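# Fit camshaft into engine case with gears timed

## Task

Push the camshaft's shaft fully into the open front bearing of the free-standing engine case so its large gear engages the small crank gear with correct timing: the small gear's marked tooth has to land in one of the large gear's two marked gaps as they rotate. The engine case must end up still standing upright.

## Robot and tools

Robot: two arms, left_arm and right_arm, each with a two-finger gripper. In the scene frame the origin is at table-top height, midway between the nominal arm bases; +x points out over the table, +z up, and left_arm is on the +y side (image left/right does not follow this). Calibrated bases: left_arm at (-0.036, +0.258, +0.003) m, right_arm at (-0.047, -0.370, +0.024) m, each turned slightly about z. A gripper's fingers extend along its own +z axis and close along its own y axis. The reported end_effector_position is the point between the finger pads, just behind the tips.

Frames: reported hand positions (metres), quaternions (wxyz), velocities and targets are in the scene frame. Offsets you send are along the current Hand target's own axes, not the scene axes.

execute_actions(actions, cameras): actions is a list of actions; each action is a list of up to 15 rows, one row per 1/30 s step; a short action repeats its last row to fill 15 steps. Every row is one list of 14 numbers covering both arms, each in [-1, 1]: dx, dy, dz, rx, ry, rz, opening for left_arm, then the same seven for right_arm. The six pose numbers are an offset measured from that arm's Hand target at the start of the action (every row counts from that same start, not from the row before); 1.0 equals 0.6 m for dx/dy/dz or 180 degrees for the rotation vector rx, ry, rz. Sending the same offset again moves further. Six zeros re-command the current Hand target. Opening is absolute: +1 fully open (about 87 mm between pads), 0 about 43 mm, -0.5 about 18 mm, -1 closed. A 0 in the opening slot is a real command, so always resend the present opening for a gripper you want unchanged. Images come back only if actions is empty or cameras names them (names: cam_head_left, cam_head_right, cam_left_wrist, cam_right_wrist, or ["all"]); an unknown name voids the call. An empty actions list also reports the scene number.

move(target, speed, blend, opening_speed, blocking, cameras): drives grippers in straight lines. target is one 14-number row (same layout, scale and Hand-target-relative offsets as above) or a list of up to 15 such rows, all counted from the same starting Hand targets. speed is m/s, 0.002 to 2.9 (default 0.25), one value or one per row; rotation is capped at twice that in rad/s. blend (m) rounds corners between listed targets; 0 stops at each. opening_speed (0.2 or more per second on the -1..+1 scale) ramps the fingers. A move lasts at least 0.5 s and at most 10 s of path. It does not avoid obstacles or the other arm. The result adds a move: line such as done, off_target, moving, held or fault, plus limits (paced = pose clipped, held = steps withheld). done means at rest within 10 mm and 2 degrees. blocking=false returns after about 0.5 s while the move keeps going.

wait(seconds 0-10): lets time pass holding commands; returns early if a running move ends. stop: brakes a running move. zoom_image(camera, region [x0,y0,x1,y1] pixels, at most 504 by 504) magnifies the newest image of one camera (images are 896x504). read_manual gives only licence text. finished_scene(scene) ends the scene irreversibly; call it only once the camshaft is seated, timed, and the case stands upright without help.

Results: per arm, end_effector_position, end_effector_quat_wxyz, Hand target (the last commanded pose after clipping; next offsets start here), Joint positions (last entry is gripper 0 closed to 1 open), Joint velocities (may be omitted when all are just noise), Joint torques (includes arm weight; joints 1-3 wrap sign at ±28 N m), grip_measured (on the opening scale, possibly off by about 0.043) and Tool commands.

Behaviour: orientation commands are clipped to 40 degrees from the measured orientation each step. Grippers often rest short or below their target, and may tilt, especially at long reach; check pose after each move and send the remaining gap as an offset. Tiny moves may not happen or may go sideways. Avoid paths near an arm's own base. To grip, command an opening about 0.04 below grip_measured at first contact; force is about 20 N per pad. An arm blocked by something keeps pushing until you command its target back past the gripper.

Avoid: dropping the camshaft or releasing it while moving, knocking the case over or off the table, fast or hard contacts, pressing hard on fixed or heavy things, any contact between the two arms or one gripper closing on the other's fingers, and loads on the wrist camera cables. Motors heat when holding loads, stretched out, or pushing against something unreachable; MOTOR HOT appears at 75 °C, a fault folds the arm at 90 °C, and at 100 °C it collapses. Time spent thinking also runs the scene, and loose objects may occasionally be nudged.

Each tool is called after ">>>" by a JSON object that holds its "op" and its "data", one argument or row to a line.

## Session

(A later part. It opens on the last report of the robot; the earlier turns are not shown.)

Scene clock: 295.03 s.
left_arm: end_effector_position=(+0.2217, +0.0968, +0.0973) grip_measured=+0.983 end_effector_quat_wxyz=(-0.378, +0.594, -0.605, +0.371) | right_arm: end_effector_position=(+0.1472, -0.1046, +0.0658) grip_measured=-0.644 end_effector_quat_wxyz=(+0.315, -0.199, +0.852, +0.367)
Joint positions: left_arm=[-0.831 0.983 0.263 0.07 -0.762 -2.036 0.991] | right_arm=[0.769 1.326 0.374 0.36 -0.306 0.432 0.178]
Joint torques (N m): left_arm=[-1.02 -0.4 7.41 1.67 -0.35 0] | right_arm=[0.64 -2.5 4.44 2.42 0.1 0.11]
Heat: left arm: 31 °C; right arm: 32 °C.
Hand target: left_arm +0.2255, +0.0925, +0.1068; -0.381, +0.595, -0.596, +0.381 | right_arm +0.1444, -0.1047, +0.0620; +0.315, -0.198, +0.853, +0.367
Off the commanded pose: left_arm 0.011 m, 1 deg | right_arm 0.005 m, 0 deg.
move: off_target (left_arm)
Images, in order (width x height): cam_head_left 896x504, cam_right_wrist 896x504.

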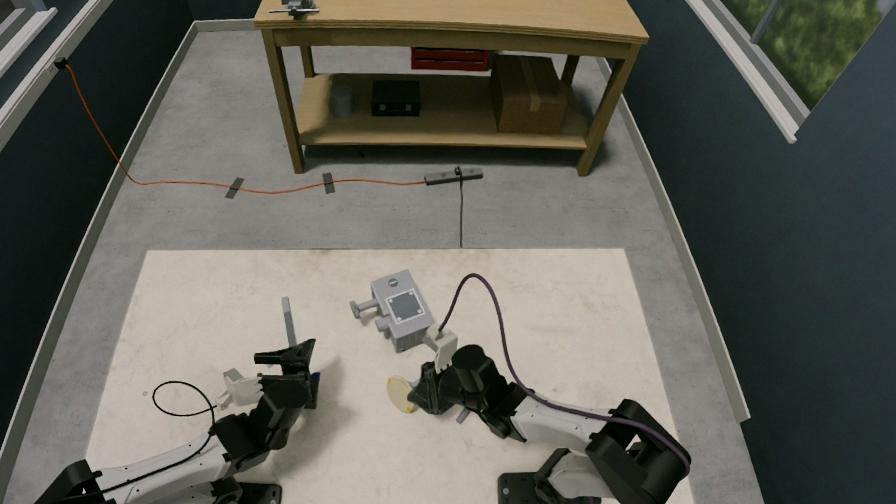

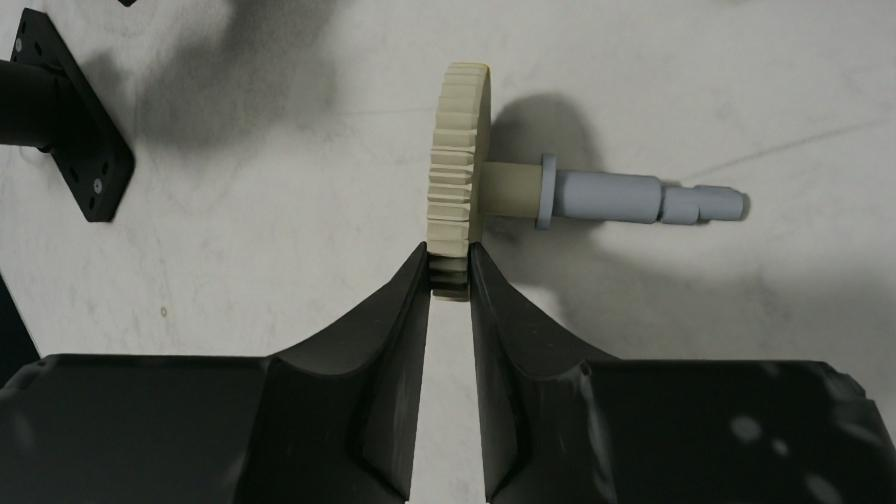

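>>> {"op": "move", "data": {
  "target": [
    [-0.1,-0.008,-0.008,0,0.04,0.017,1,-0.102,0.075,-0.08,0,0,0,-0.72],
    [-0.2125,-0.016,-0.017,0,0.0755,0.035,1,-0.141,0.252,0.105,0.211,0.001,-0.033,-0.72],
    [-0.2125,-0.016,-0.017,0,0.0755,0.035,1,-0.2,0.153,0.28,0.211,0.001,-0.033,-0.72]
  ],
  "blend": [0.02,0.03,0],
  "speed": 0.2,
  "cameras": ["all"]
}}

>>> {"op": "zoom_image", "data": {
  "camera": "cam_left_wrist",
  "region": [300, 50, 700, 350]
}}

Scene clock: 331.53 s.
left_arm: end_effector_position=(+0.2186, +0.2186, +0.1126) grip_measured=+0.983 end_effector_quat_wxyz=(+0.325, -0.517, +0.668, -0.425) | right_arm: end_effector_position=(+0.2348, +0.0787, +0.0795) grip_measured=-0.655 end_effector_quat_wxyz=(+0.355, -0.137, +0.924, +0.028)
Joint positions: left_arm=[0.398 0.636 0.202 -0.089 0.548 -1.284 0.991] | right_arm=[1.185 2.274 1.891 -0.691 0.558 0.703 0.172]
Joint torques (N m): left_arm=[0.18 0.75 8.2 1.77 0.31 0.11] | right_arm=[-0.27 -9.96 10.78 1.83 0.46 -0.08]
Heat: left arm: 31 °C; right arm: 32 °C.
Hand target: left_arm +0.2203, +0.2199, +0.1200; +0.328, -0.512, +0.669, -0.427 | right_arm +0.2450, +0.0939, +0.1003; +0.379, -0.128, +0.915, +0.053
Off the commanded pose: left_arm 0.008 m, 1 deg | right_arm 0.028 m, 4 deg.
move: off_target (right_arm)

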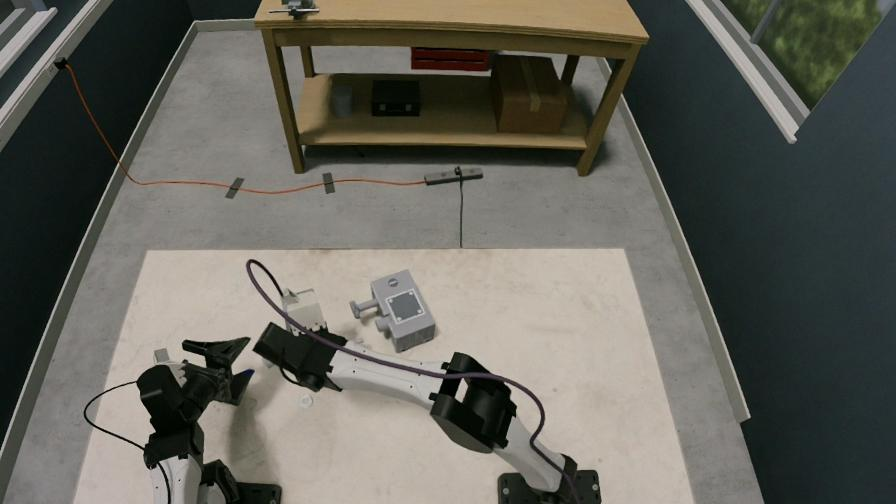

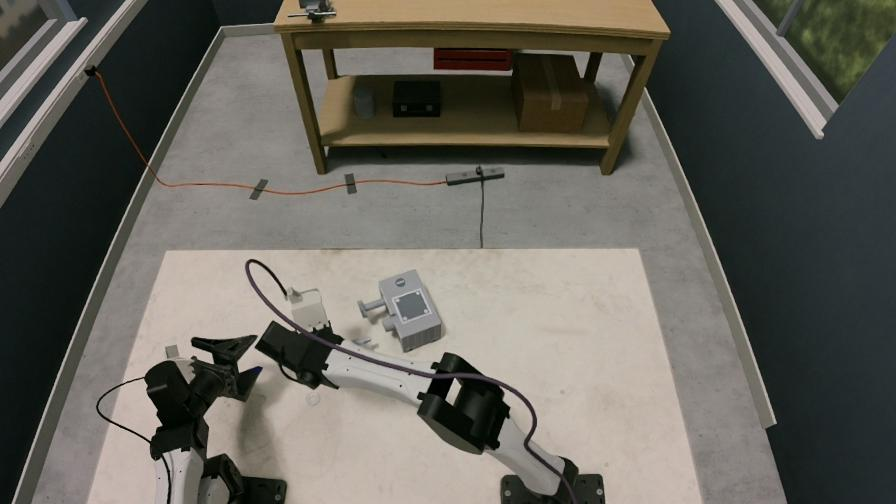

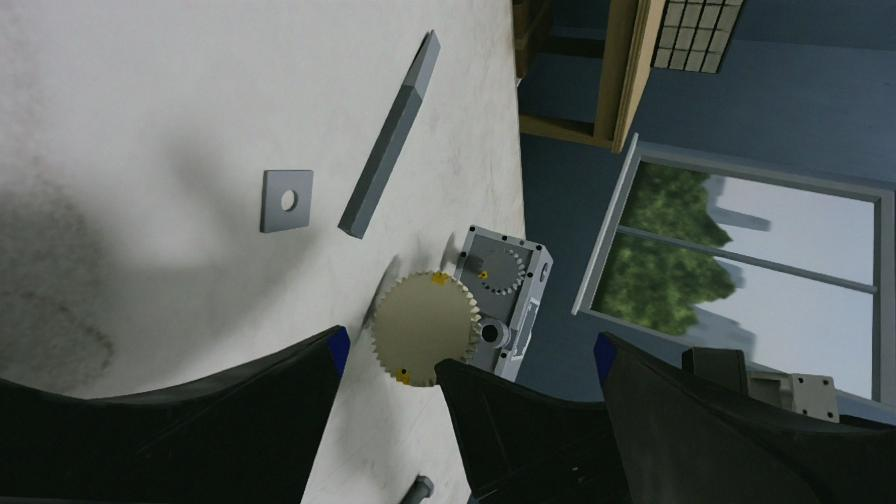

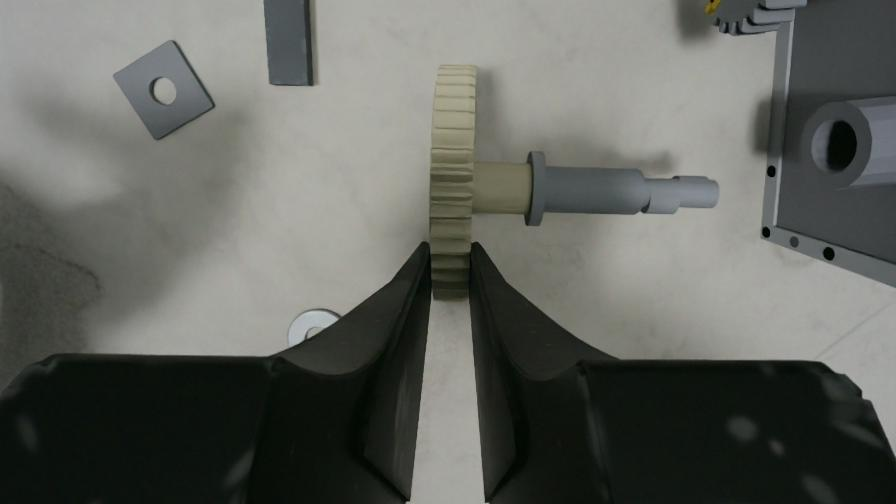

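Scaled by 1.260 from the camera's 896x504 image, which has a finer 1280x720 frame.

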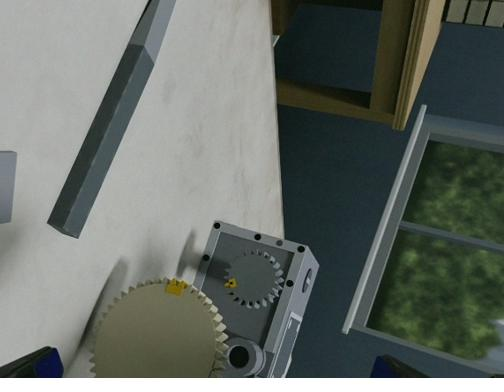

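>>> {"op": "zoom_image", "data": {
  "camera": "cam_right_wrist",
  "region": [420, 0, 896, 310]
}}

>>> {"op": "zoom_image", "data": {
  "camera": "cam_left_wrist",
  "region": [340, 210, 580, 400]
}}

Scaled by 1.059 from the camera's 896x504 image, which has a finer 1280x720 frame.

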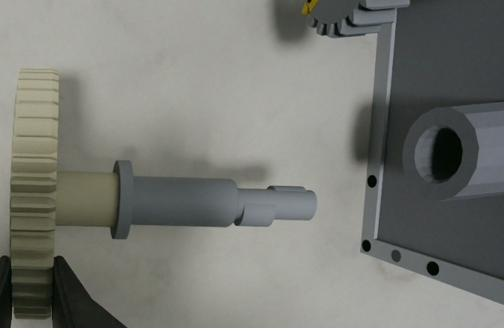

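Scaled by 2.100 from the camera's 896x504 image, which has a finer 1280x720 frame.

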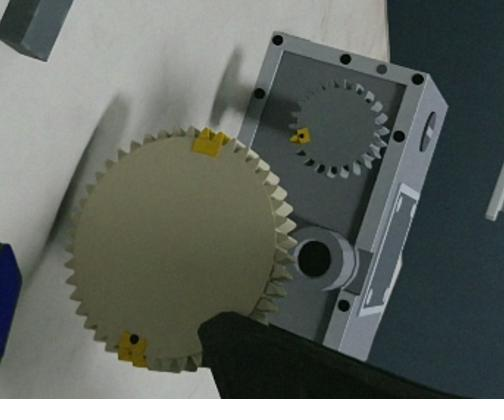

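>>> {"op": "move", "data": {
  "target": [0,0,0,0,0,0,1,-0.021,-0.029,-0.0143,-0.0345,-0.0016,-0.017,-0.72],
  "speed": 0.15,
  "cameras": ["cam_left_wrist","cam_right_wrist"]
}}

>>> {"op": "zoom_image", "data": {
  "camera": "cam_left_wrist",
  "region": [340, 210, 580, 400]
}}

>>> {"op": "zoom_image", "data": {
  "camera": "cam_right_wrist",
  "region": [420, 0, 896, 310]
}}

Scene clock: 402.17 s.
left_arm: end_effector_position=(+0.2186, +0.2186, +0.1126) grip_measured=+0.983 end_effector_quat_wxyz=(+0.325, -0.517, +0.668, -0.425) | right_arm: end_effector_position=(+0.2460, +0.0725, +0.0896) grip_measured=-0.655 end_effector_quat_wxyz=(+0.350, -0.181, +0.917, +0.069)
Joint positions: left_arm=[0.398 0.636 0.202 -0.089 0.548 -1.284 0.991] | right_arm=[1.133 2.187 1.772 -0.557 0.445 0.563 0.172]
Joint torques (N m): left_arm=[0.18 0.72 8.2 1.76 0.31 0.11] | right_arm=[-0.32 -12.63 6.12 2.1 0.36 -0.08]
Heat: left arm: 34 °C; right arm: 35 °C.
Hand target: left_arm +0.2203, +0.2199, +0.1200; +0.328, -0.512, +0.669, -0.427 | right_arm +0.2525, +0.0779, +0.1154; +0.375, -0.173, +0.906, +0.092
Off the commanded pose: left_arm 0.008 m, 1 deg | right_arm 0.027 m, 4 deg.
move: off_target (right_arm)
Images, in order (width x height): cam_left_wrist 896x504, cam_right_wrist 896x504.

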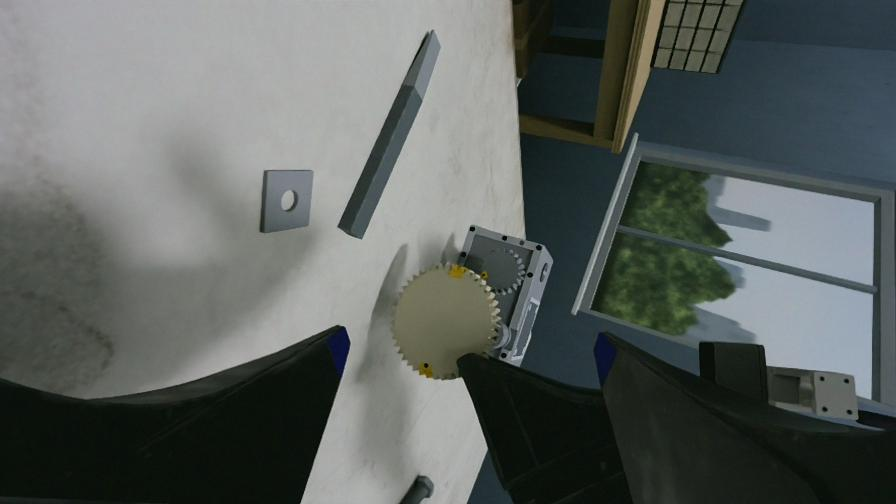

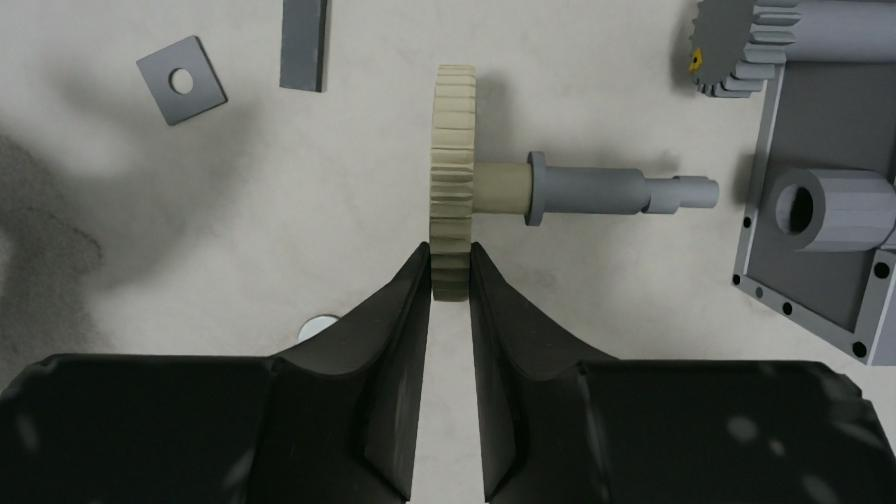

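Scaled by 2.100 from the camera's 896x504 image, which has a finer 1280x720 frame.

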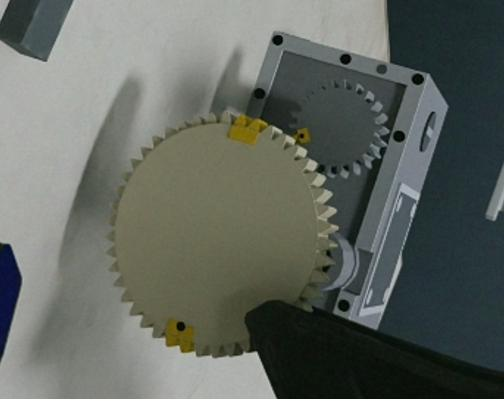

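Scaled by 1.059 from the camera's 896x504 image, which has a finer 1280x720 frame.

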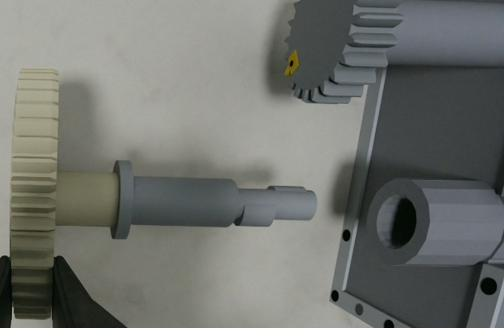

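>>> {"op": "move", "data": {
  "target": [0,0,0,0,0,0,1,0.005,-0.03,-0.007,0,0,0,-0.72],
  "speed": 0.1,
  "cameras": ["cam_left_wrist","cam_right_wrist"]
}}

>>> {"op": "zoom_image", "data": {
  "camera": "cam_left_wrist",
  "region": [340, 210, 580, 400]
}}

>>> {"op": "zoom_image", "data": {
  "camera": "cam_right_wrist",
  "region": [536, 60, 896, 310]
}}

Scene clock: 442.63 s.
left_arm: end_effector_position=(+0.2186, +0.2186, +0.1126) grip_measured=+0.983 end_effector_quat_wxyz=(+0.325, -0.517, +0.668, -0.425) | right_arm: end_effector_position=(+0.2469, +0.0548, +0.0894) grip_measured=-0.655 end_effector_quat_wxyz=(+0.348, -0.182, +0.917, +0.069)
Joint positions: left_arm=[0.398 0.636 0.202 -0.089 0.548 -1.284 0.991] | right_arm=[1.112 2.125 1.672 -0.514 0.43 0.542 0.172]
Joint torques (N m): left_arm=[0.18 0.72 8.16 1.77 0.31 0.11] | right_arm=[-0.55 -12.4 6.05 2.14 0.4 -0.08]
Heat: left arm: 36 °C; right arm: 37 °C.
Hand target: left_arm +0.2203, +0.2199, +0.1200; +0.328, -0.512, +0.669, -0.427 | right_arm +0.2547, +0.0593, +0.1154; +0.375, -0.173, +0.906, +0.092
Off the commanded pose: left_arm 0.008 m, 1 deg | right_arm 0.028 m, 4 deg.
move: off_target (right_arm)
Images, in order (width x height): cam_left_wrist 896x504, cam_right_wrist 896x504.

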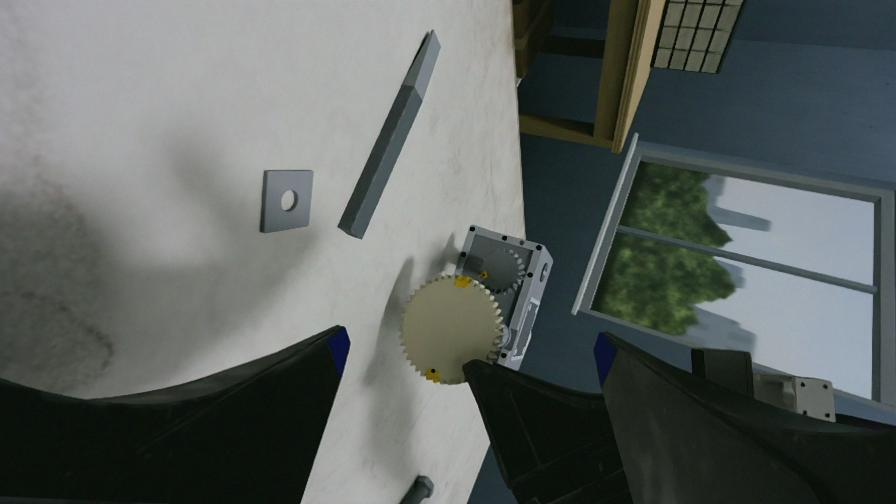

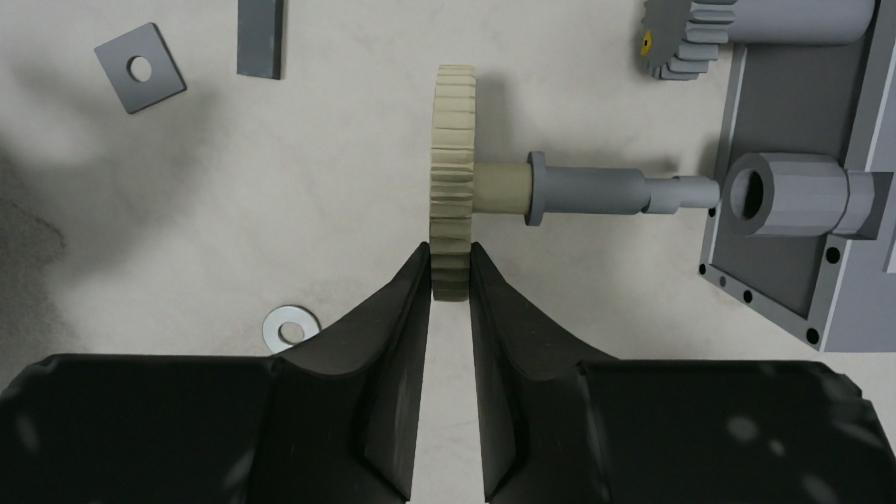

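Scaled by 2.100 from the camera's 896x504 image, which has a finer 1280x720 frame.

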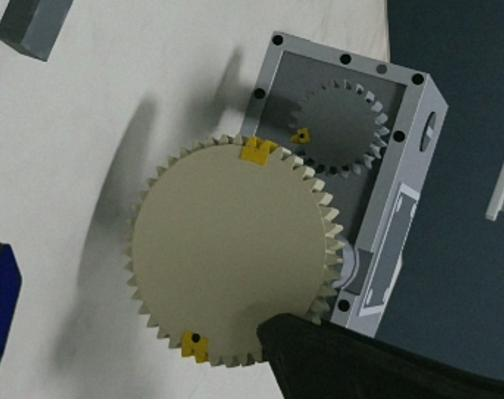

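Scaled by 1.400 from the camera's 896x504 image, which has a finer 1280x720 frame.

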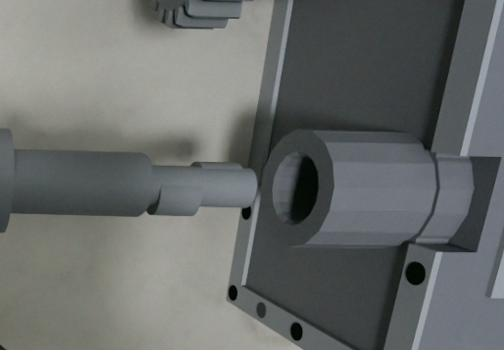

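>>> {"op": "move", "data": {
  "target": [0,0,0,0,0,0,1,0,-0.02,-0.001,0,0,0,-0.72],
  "speed": 0.06,
  "cameras": ["cam_left_wrist","cam_right_wrist"]
}}

>>> {"op": "zoom_image", "data": {
  "camera": "cam_right_wrist",
  "region": [536, 60, 896, 310]
}}

>>> {"op": "zoom_image", "data": {
  "camera": "cam_left_wrist",
  "region": [340, 210, 580, 400]
}}

Scene clock: 460.00 s.
left_arm: end_effector_position=(+0.2186, +0.2186, +0.1126) grip_measured=+0.983 end_effector_quat_wxyz=(+0.325, -0.517, +0.668, -0.425) | right_arm: end_effector_position=(+0.2507, +0.0437, +0.0894) grip_measured=-0.655 end_effector_quat_wxyz=(+0.348, -0.182, +0.917, +0.069)
Joint positions: left_arm=[0.398 0.636 0.202 -0.089 0.548 -1.284 0.991] | right_arm=[1.092 2.094 1.623 -0.489 0.418 0.524 0.172]
Joint torques (N m): left_arm=[0.18 0.72 8.18 1.76 0.31 0.12] | right_arm=[-0.73 -12.23 6.12 2.13 0.35 -0.07]
Heat: left arm: 36 °C; right arm: 38 °C.
Hand target: left_arm +0.2203, +0.2199, +0.1200; +0.328, -0.512, +0.669, -0.427 | right_arm +0.2589, +0.0480, +0.1155; +0.375, -0.173, +0.906, +0.092
Off the commanded pose: left_arm 0.008 m, 1 deg | right_arm 0.028 m, 4 deg.
move: off_target (right_arm)
Images, in order (width x height): cam_left_wrist 896x504, cam_right_wrist 896x504.

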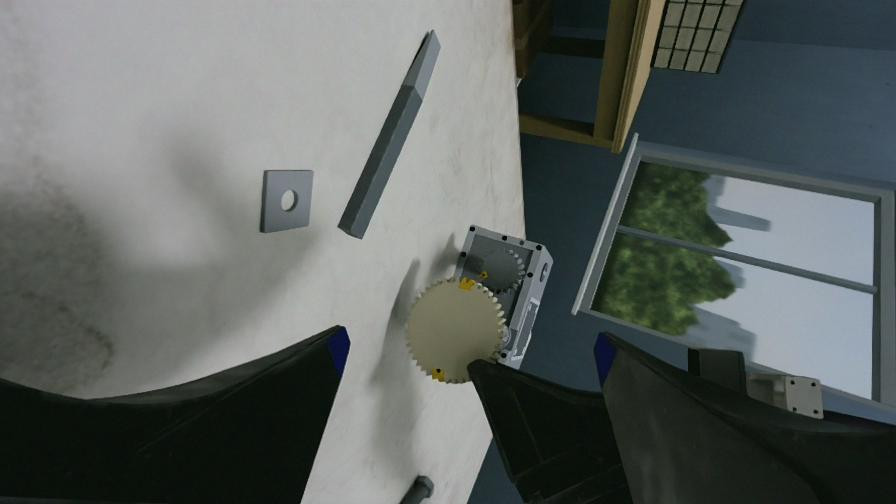

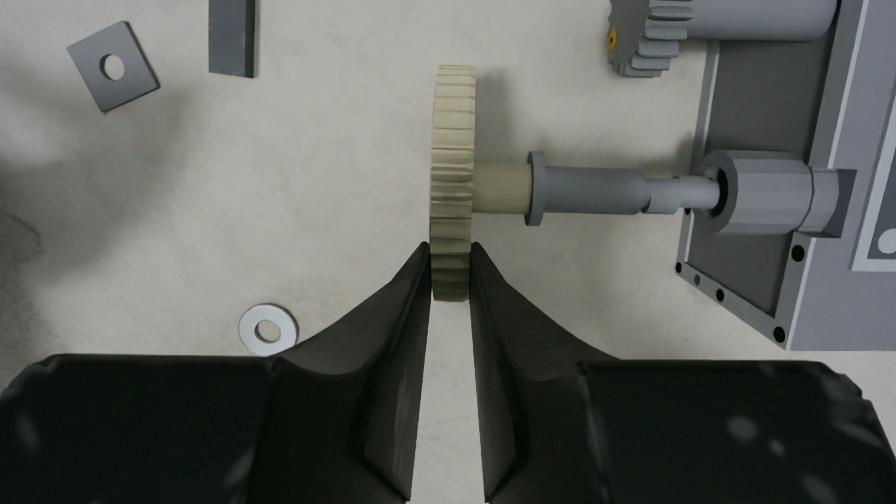

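Scaled by 1.400 from the camera's 896x504 image, which has a finer 1280x720 frame.

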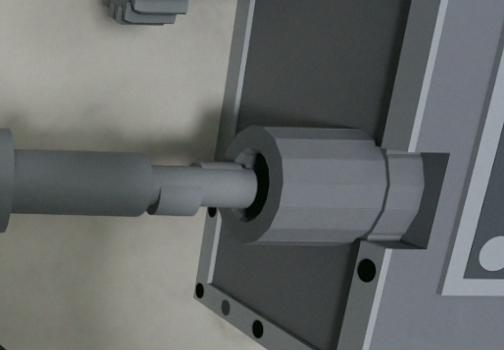

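Scaled by 2.100 from the camera's 896x504 image, which has a finer 1280x720 frame.

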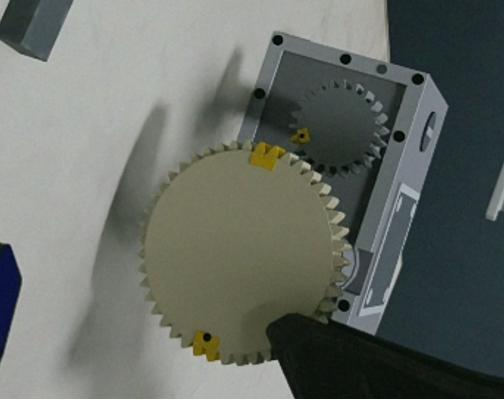

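>>> {"op": "move", "data": {
  "target": [0,0,0,0,0,0,1,0,-0.01,-0.0005,0,0,0,-0.72],
  "speed": 0.05,
  "cameras": ["cam_right_wrist"]
}}

>>> {"op": "zoom_image", "data": {
  "camera": "cam_right_wrist",
  "region": [600, 100, 800, 260]
}}

Scene clock: 467.20 s.
left_arm: end_effector_position=(+0.2186, +0.2186, +0.1126) grip_measured=+0.983 end_effector_quat_wxyz=(+0.325, -0.517, +0.668, -0.425) | right_arm: end_effector_position=(+0.2509, +0.0403, +0.0894) grip_measured=-0.655 end_effector_quat_wxyz=(+0.347, -0.184, +0.917, +0.072)
Joint positions: left_arm=[0.398 0.636 0.202 -0.089 0.548 -1.284 0.991] | right_arm=[1.085 2.079 1.6 -0.475 0.407 0.517 0.172]
Joint torques (N m): left_arm=[0.2 0.72 8.18 1.77 0.31 0.12] | right_arm=[-0.99 -12.15 6.09 2.14 0.37 -0.08]
Heat: left arm: 36 °C; right arm: 42 °C.
Hand target: left_arm +0.2203, +0.2199, +0.1200; +0.328, -0.512, +0.669, -0.427 | right_arm +0.2608, +0.0425, +0.1153; +0.375, -0.173, +0.906, +0.092
Off the commanded pose: left_arm 0.008 m, 1 deg | right_arm 0.028 m, 4 deg.
move: off_target (right_arm)
Images, in order (width x height): cam_right_wrist 896x504.

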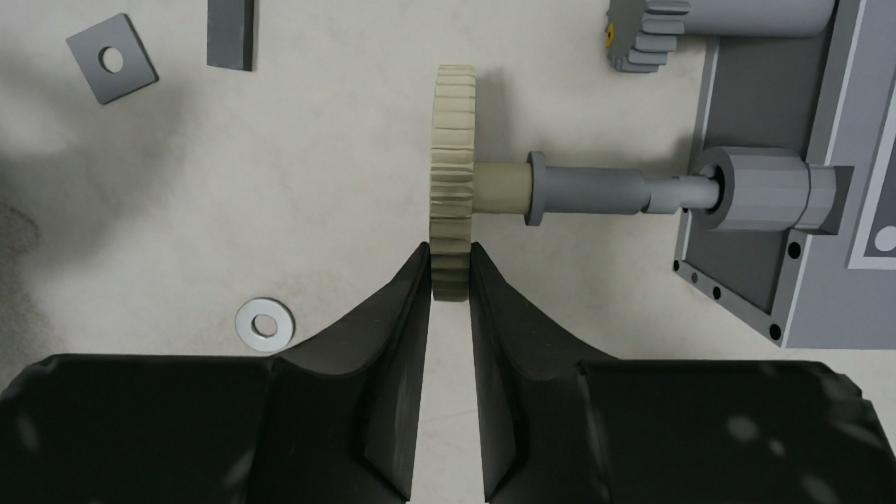

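Scaled by 2.520 from the camera's 896x504 image, which has a finer 1280x720 frame.

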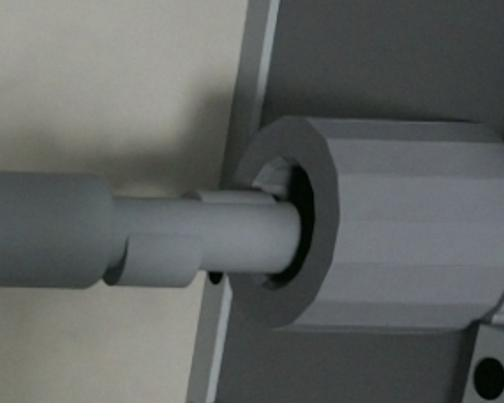

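>>> {"op": "move", "data": {
  "target": [0,0,0,0,0,0,1,-0.003,-0.005,0.0028,0,0,0,-0.72],
  "speed": 0.05,
  "cameras": ["cam_left_wrist","cam_right_wrist"]
}}

>>> {"op": "zoom_image", "data": {
  "camera": "cam_right_wrist",
  "region": [600, 100, 800, 260]
}}

>>> {"op": "zoom_image", "data": {
  "camera": "cam_left_wrist",
  "region": [340, 210, 580, 400]
}}

Scene clock: 486.60 s.
left_arm: end_effector_position=(+0.2186, +0.2186, +0.1126) grip_measured=+0.983 end_effector_quat_wxyz=(+0.325, -0.517, +0.668, -0.425) | right_arm: end_effector_position=(+0.2531, +0.0406, +0.0898) grip_measured=-0.655 end_effector_quat_wxyz=(+0.346, -0.184, +0.917, +0.076)
Joint positions: left_arm=[0.398 0.636 0.202 -0.089 0.548 -1.284 0.991] | right_arm=[1.078 2.079 1.6 -0.468 0.396 0.511 0.172]
Joint torques (N m): left_arm=[0.23 0.72 8.2 1.77 0.3 0.11] | right_arm=[-1.14 -12.04 6.12 2.11 0.44 -0.08]
Heat: left arm: 37 °C; right arm: 43 °C.
Hand target: left_arm +0.2203, +0.2199, +0.1200; +0.328, -0.512, +0.669, -0.427 | right_arm +0.2643, +0.0407, +0.1153; +0.375, -0.173, +0.906, +0.092
Off the commanded pose: left_arm 0.008 m, 1 deg | right_arm 0.028 m, 4 deg.
move: off_target (right_arm)
Images, in order (width x height): cam_left_wrist 896x504, cam_right_wrist 896x504.

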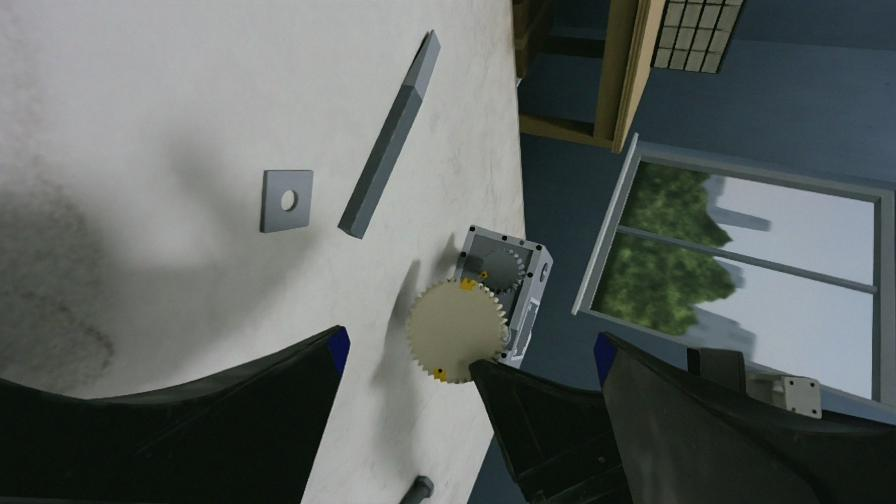

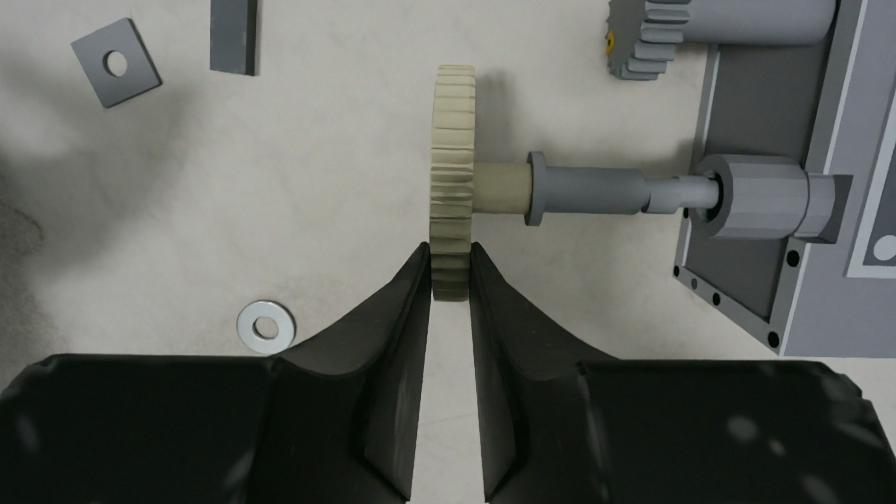

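Scaled by 2.520 from the camera's 896x504 image, which has a finer 1280x720 frame.

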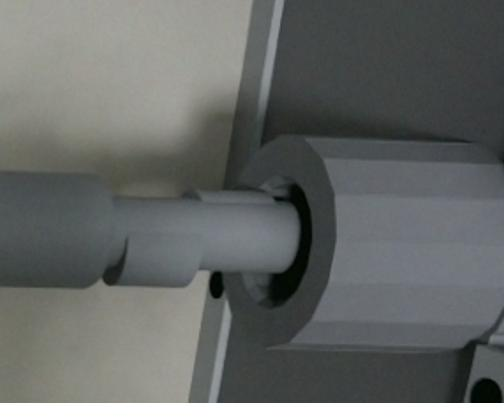

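Scaled by 2.100 from the camera's 896x504 image, which has a finer 1280x720 frame.

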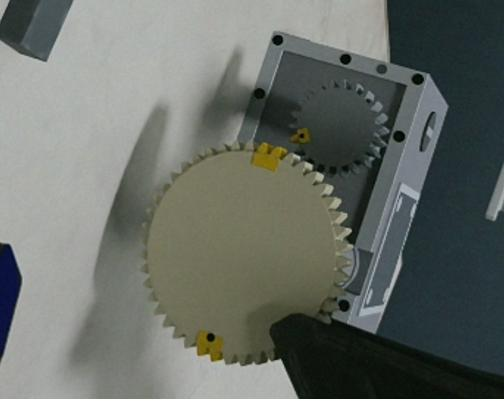

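>>> {"op": "move", "data": {
  "target": [0,0,0,0,0,0,1,0,-0.0085,-0.0003,0,0,0,-0.72],
  "speed": 0.05,
  "cameras": ["cam_right_wrist"]
}}

>>> {"op": "zoom_image", "data": {
  "camera": "cam_right_wrist",
  "region": [600, 100, 800, 260]
}}

Scene clock: 499.40 s.
left_arm: end_effector_position=(+0.2186, +0.2186, +0.1126) grip_measured=+0.983 end_effector_quat_wxyz=(+0.325, -0.517, +0.668, -0.425) | right_arm: end_effector_position=(+0.2530, +0.0397, +0.0905) grip_measured=-0.655 end_effector_quat_wxyz=(+0.345, -0.185, +0.916, +0.084)
Joint positions: left_arm=[0.398 0.636 0.202 -0.089 0.548 -1.284 0.991] | right_arm=[1.073 2.067 1.583 -0.452 0.381 0.506 0.172]
Joint torques (N m): left_arm=[0.2 0.72 8.2 1.77 0.31 0.11] | right_arm=[-1.39 -12.01 6.05 2.07 0.54 -0.11]
Heat: left arm: 37 °C; right arm: 44 °C.
Hand target: left_arm +0.2203, +0.2199, +0.1200; +0.328, -0.512, +0.669, -0.427 | right_arm +0.2662, +0.0358, +0.1153; +0.375, -0.173, +0.906, +0.092
Off the commanded pose: left_arm 0.008 m, 1 deg | right_arm 0.028 m, 4 deg.
move: off_target (right_arm)
Images, in order (width x height): cam_right_wrist 896x504.

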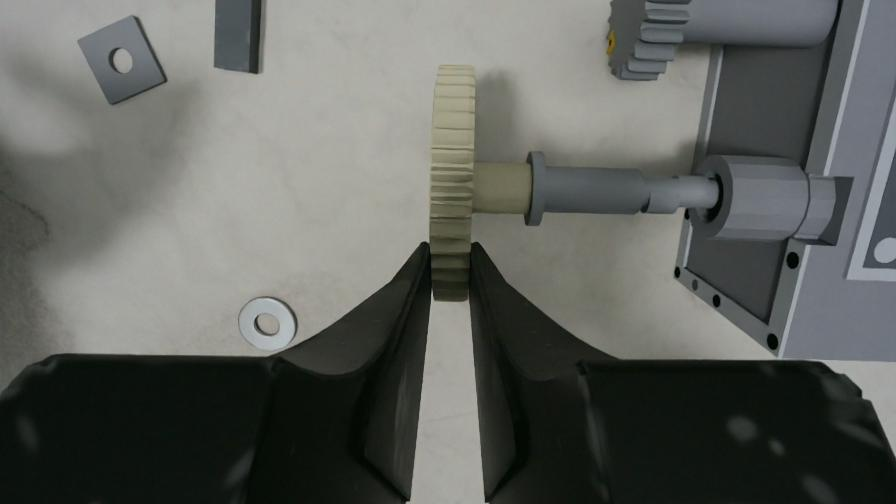

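Scaled by 2.520 from the camera's 896x504 image, which has a finer 1280x720 frame.

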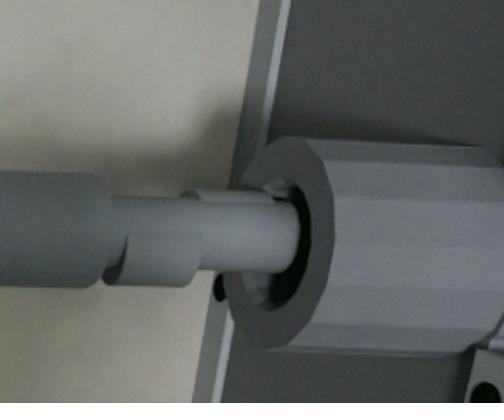

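>>> {"op": "execute_actions", "data": {
  "actions": []
}}

>>> {"op": "zoom_image", "data": {
  "camera": "cam_head_right",
  "region": [320, 260, 460, 370]
}}

>>> {"op": "zoom_image", "data": {
  "camera": "cam_head_left",
  "region": [310, 260, 450, 370]
}}

Scene clock: 526.87 s.
left_arm: end_effector_position=(+0.2186, +0.2186, +0.1126) grip_measured=+0.983 end_effector_quat_wxyz=(+0.325, -0.517, +0.668, -0.425) | right_arm: end_effector_position=(+0.2530, +0.0397, +0.0905) grip_measured=-0.655 end_effector_quat_wxyz=(+0.345, -0.185, +0.916, +0.084)
Joint positions: left_arm=[0.398 0.636 0.202 -0.089 0.548 -1.284 0.991] | right_arm=[1.073 2.067 1.583 -0.452 0.381 0.505 0.172]
Joint velocities: within noise
Joint torques (N m): left_arm=[0.2 0.73 8.21 1.77 0.31 0.11] | right_arm=[-1.4 -12.08 6 2.03 0.53 -0.11]
Heat: left arm: 37 °C; right arm: 47 °C.
Hand target: left_arm +0.2203, +0.2199, +0.1200; +0.328, -0.512, +0.669, -0.427 | right_arm +0.2662, +0.0358, +0.1153; +0.375, -0.173, +0.906, +0.092
Tool commands: left_gripper/opening=+1.0 right_gripper/opening=-0.72
Off the commanded pose: left_arm 0.008 m, 1 deg | right_arm 0.028 m, 4 deg.

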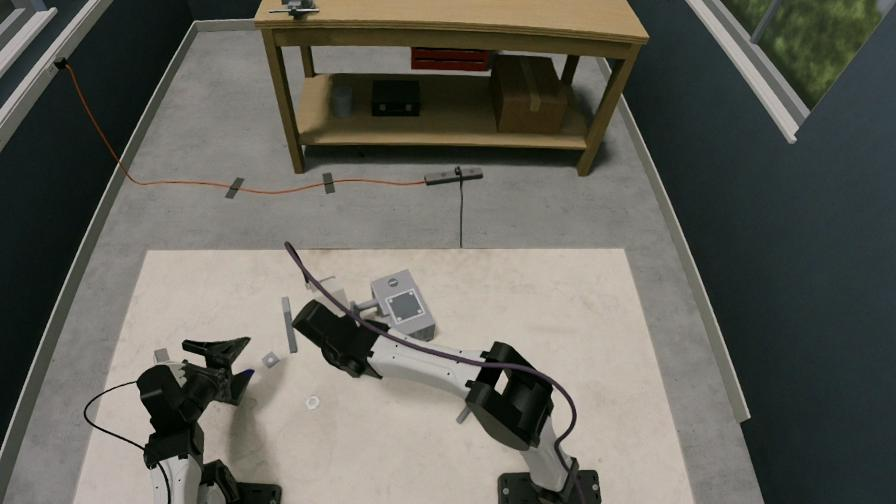

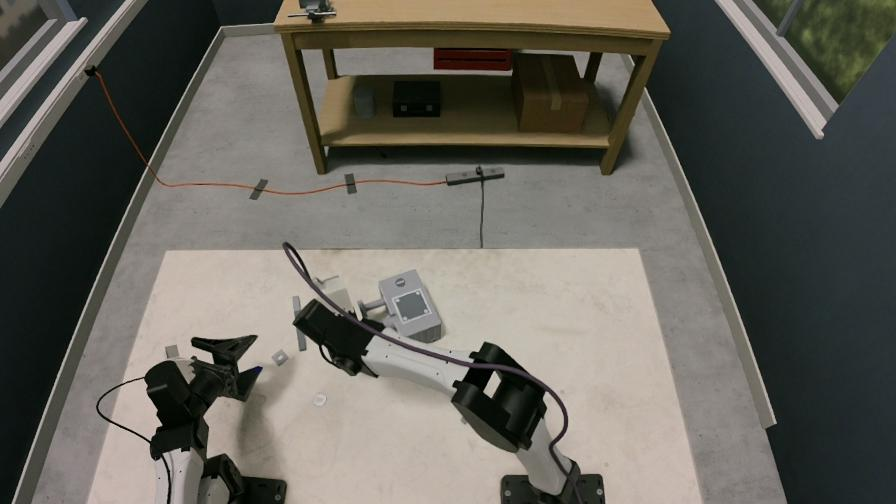

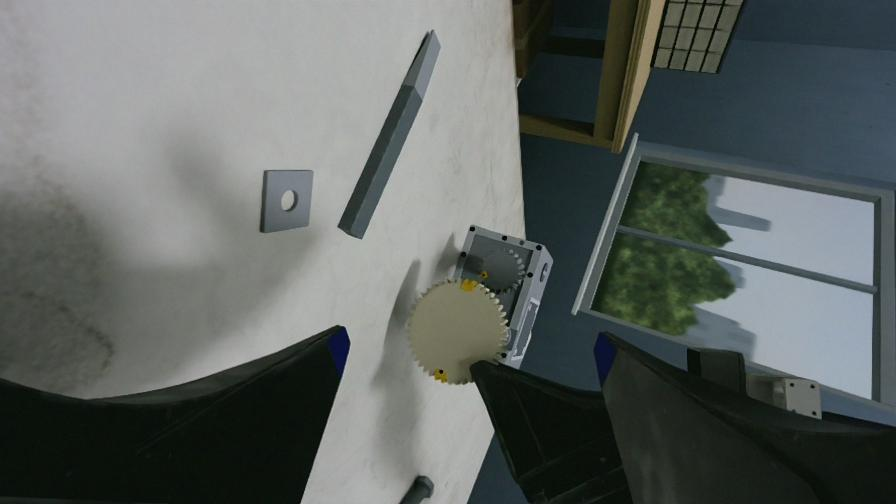

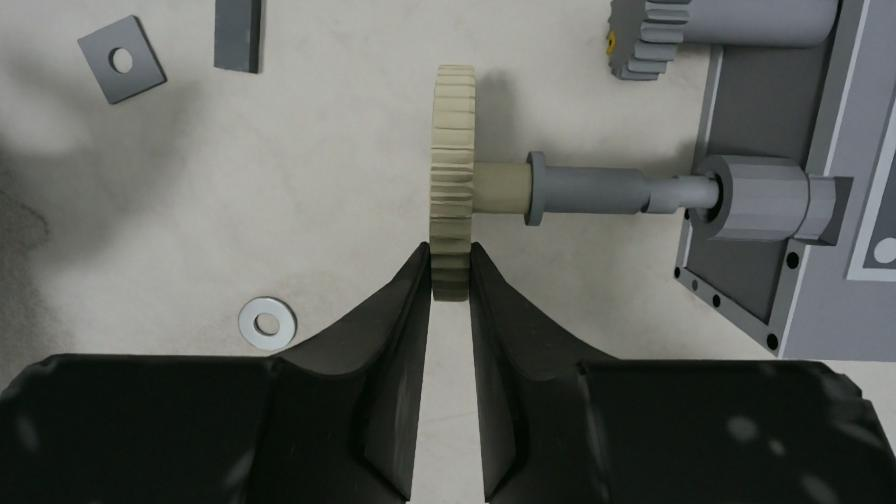

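Scaled by 3.600 from the camera's 896x504 image, which has a finer 1280x720 frame.

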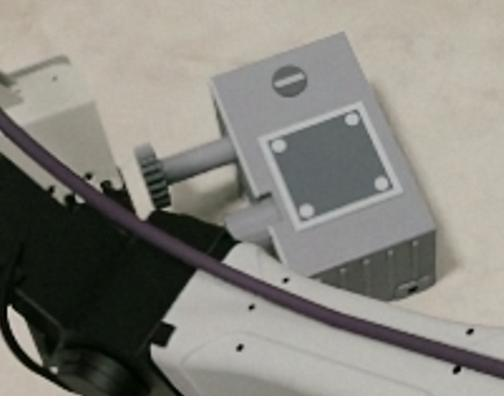

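Scaled by 3.600 from the camera's 896x504 image, which has a finer 1280x720 frame.

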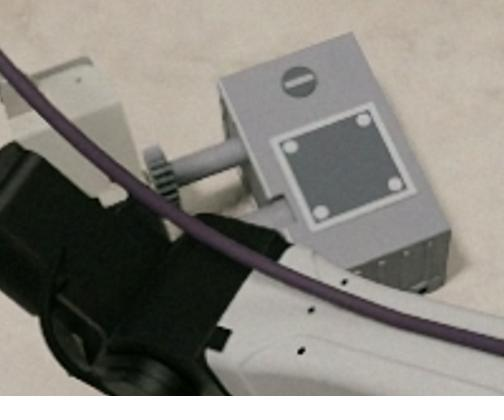

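>>> {"op": "move", "data": {
  "target": [0,0,0,0,0,0,1,0,-0.012,0,0,0,0,-0.72],
  "speed": 0.05,
  "cameras": ["cam_right_wrist"]
}}

>>> {"op": "zoom_image", "data": {
  "camera": "cam_right_wrist",
  "region": [600, 100, 800, 260]
}}

Scene clock: 549.43 s.
left_arm: end_effector_position=(+0.2186, +0.2186, +0.1126) grip_measured=+0.983 end_effector_quat_wxyz=(+0.325, -0.517, +0.668, -0.425) | right_arm: end_effector_position=(+0.2530, +0.0384, +0.0923) grip_measured=-0.655 end_effector_quat_wxyz=(+0.344, -0.187, +0.915, +0.094)
Joint positions: left_arm=[0.398 0.636 0.202 -0.089 0.548 -1.284 0.991] | right_arm=[1.065 2.049 1.559 -0.432 0.359 0.499 0.172]
Joint torques (N m): left_arm=[0.2 0.72 8.2 1.77 0.31 0.11] | right_arm=[-1.87 -11.63 5.87 1.98 0.61 -0.18]
Heat: left arm: 38 °C; right arm: 49 °C.
Hand target: left_arm +0.2203, +0.2199, +0.1200; +0.328, -0.512, +0.669, -0.427 | right_arm +0.2690, +0.0292, +0.1150; +0.375, -0.173, +0.906, +0.092
Off the commanded pose: left_arm 0.008 m, 1 deg | right_arm 0.029 m, 4 deg.
move: off_target (right_arm)
Images, in order (width x height): cam_right_wrist 896x504.

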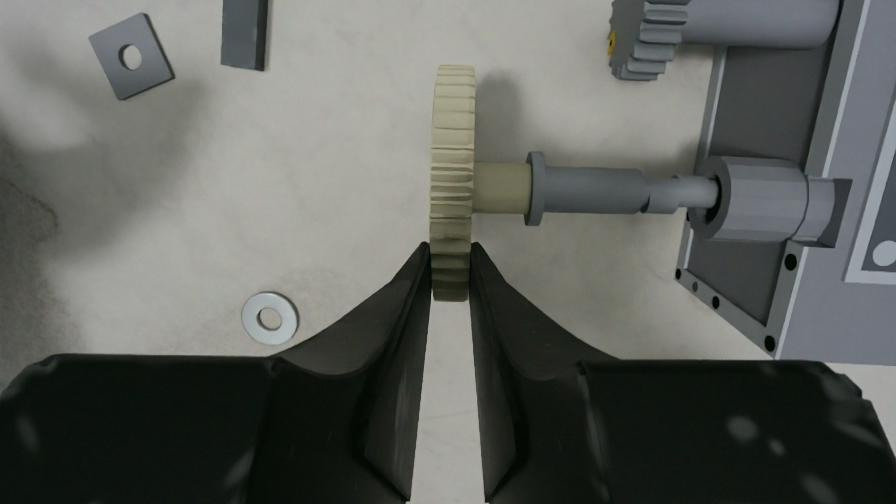

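Scaled by 2.520 from the camera's 896x504 image, which has a finer 1280x720 frame.

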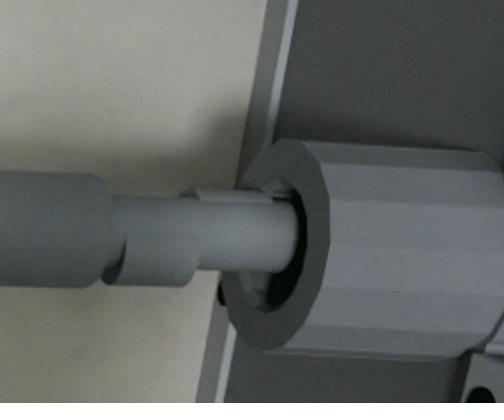

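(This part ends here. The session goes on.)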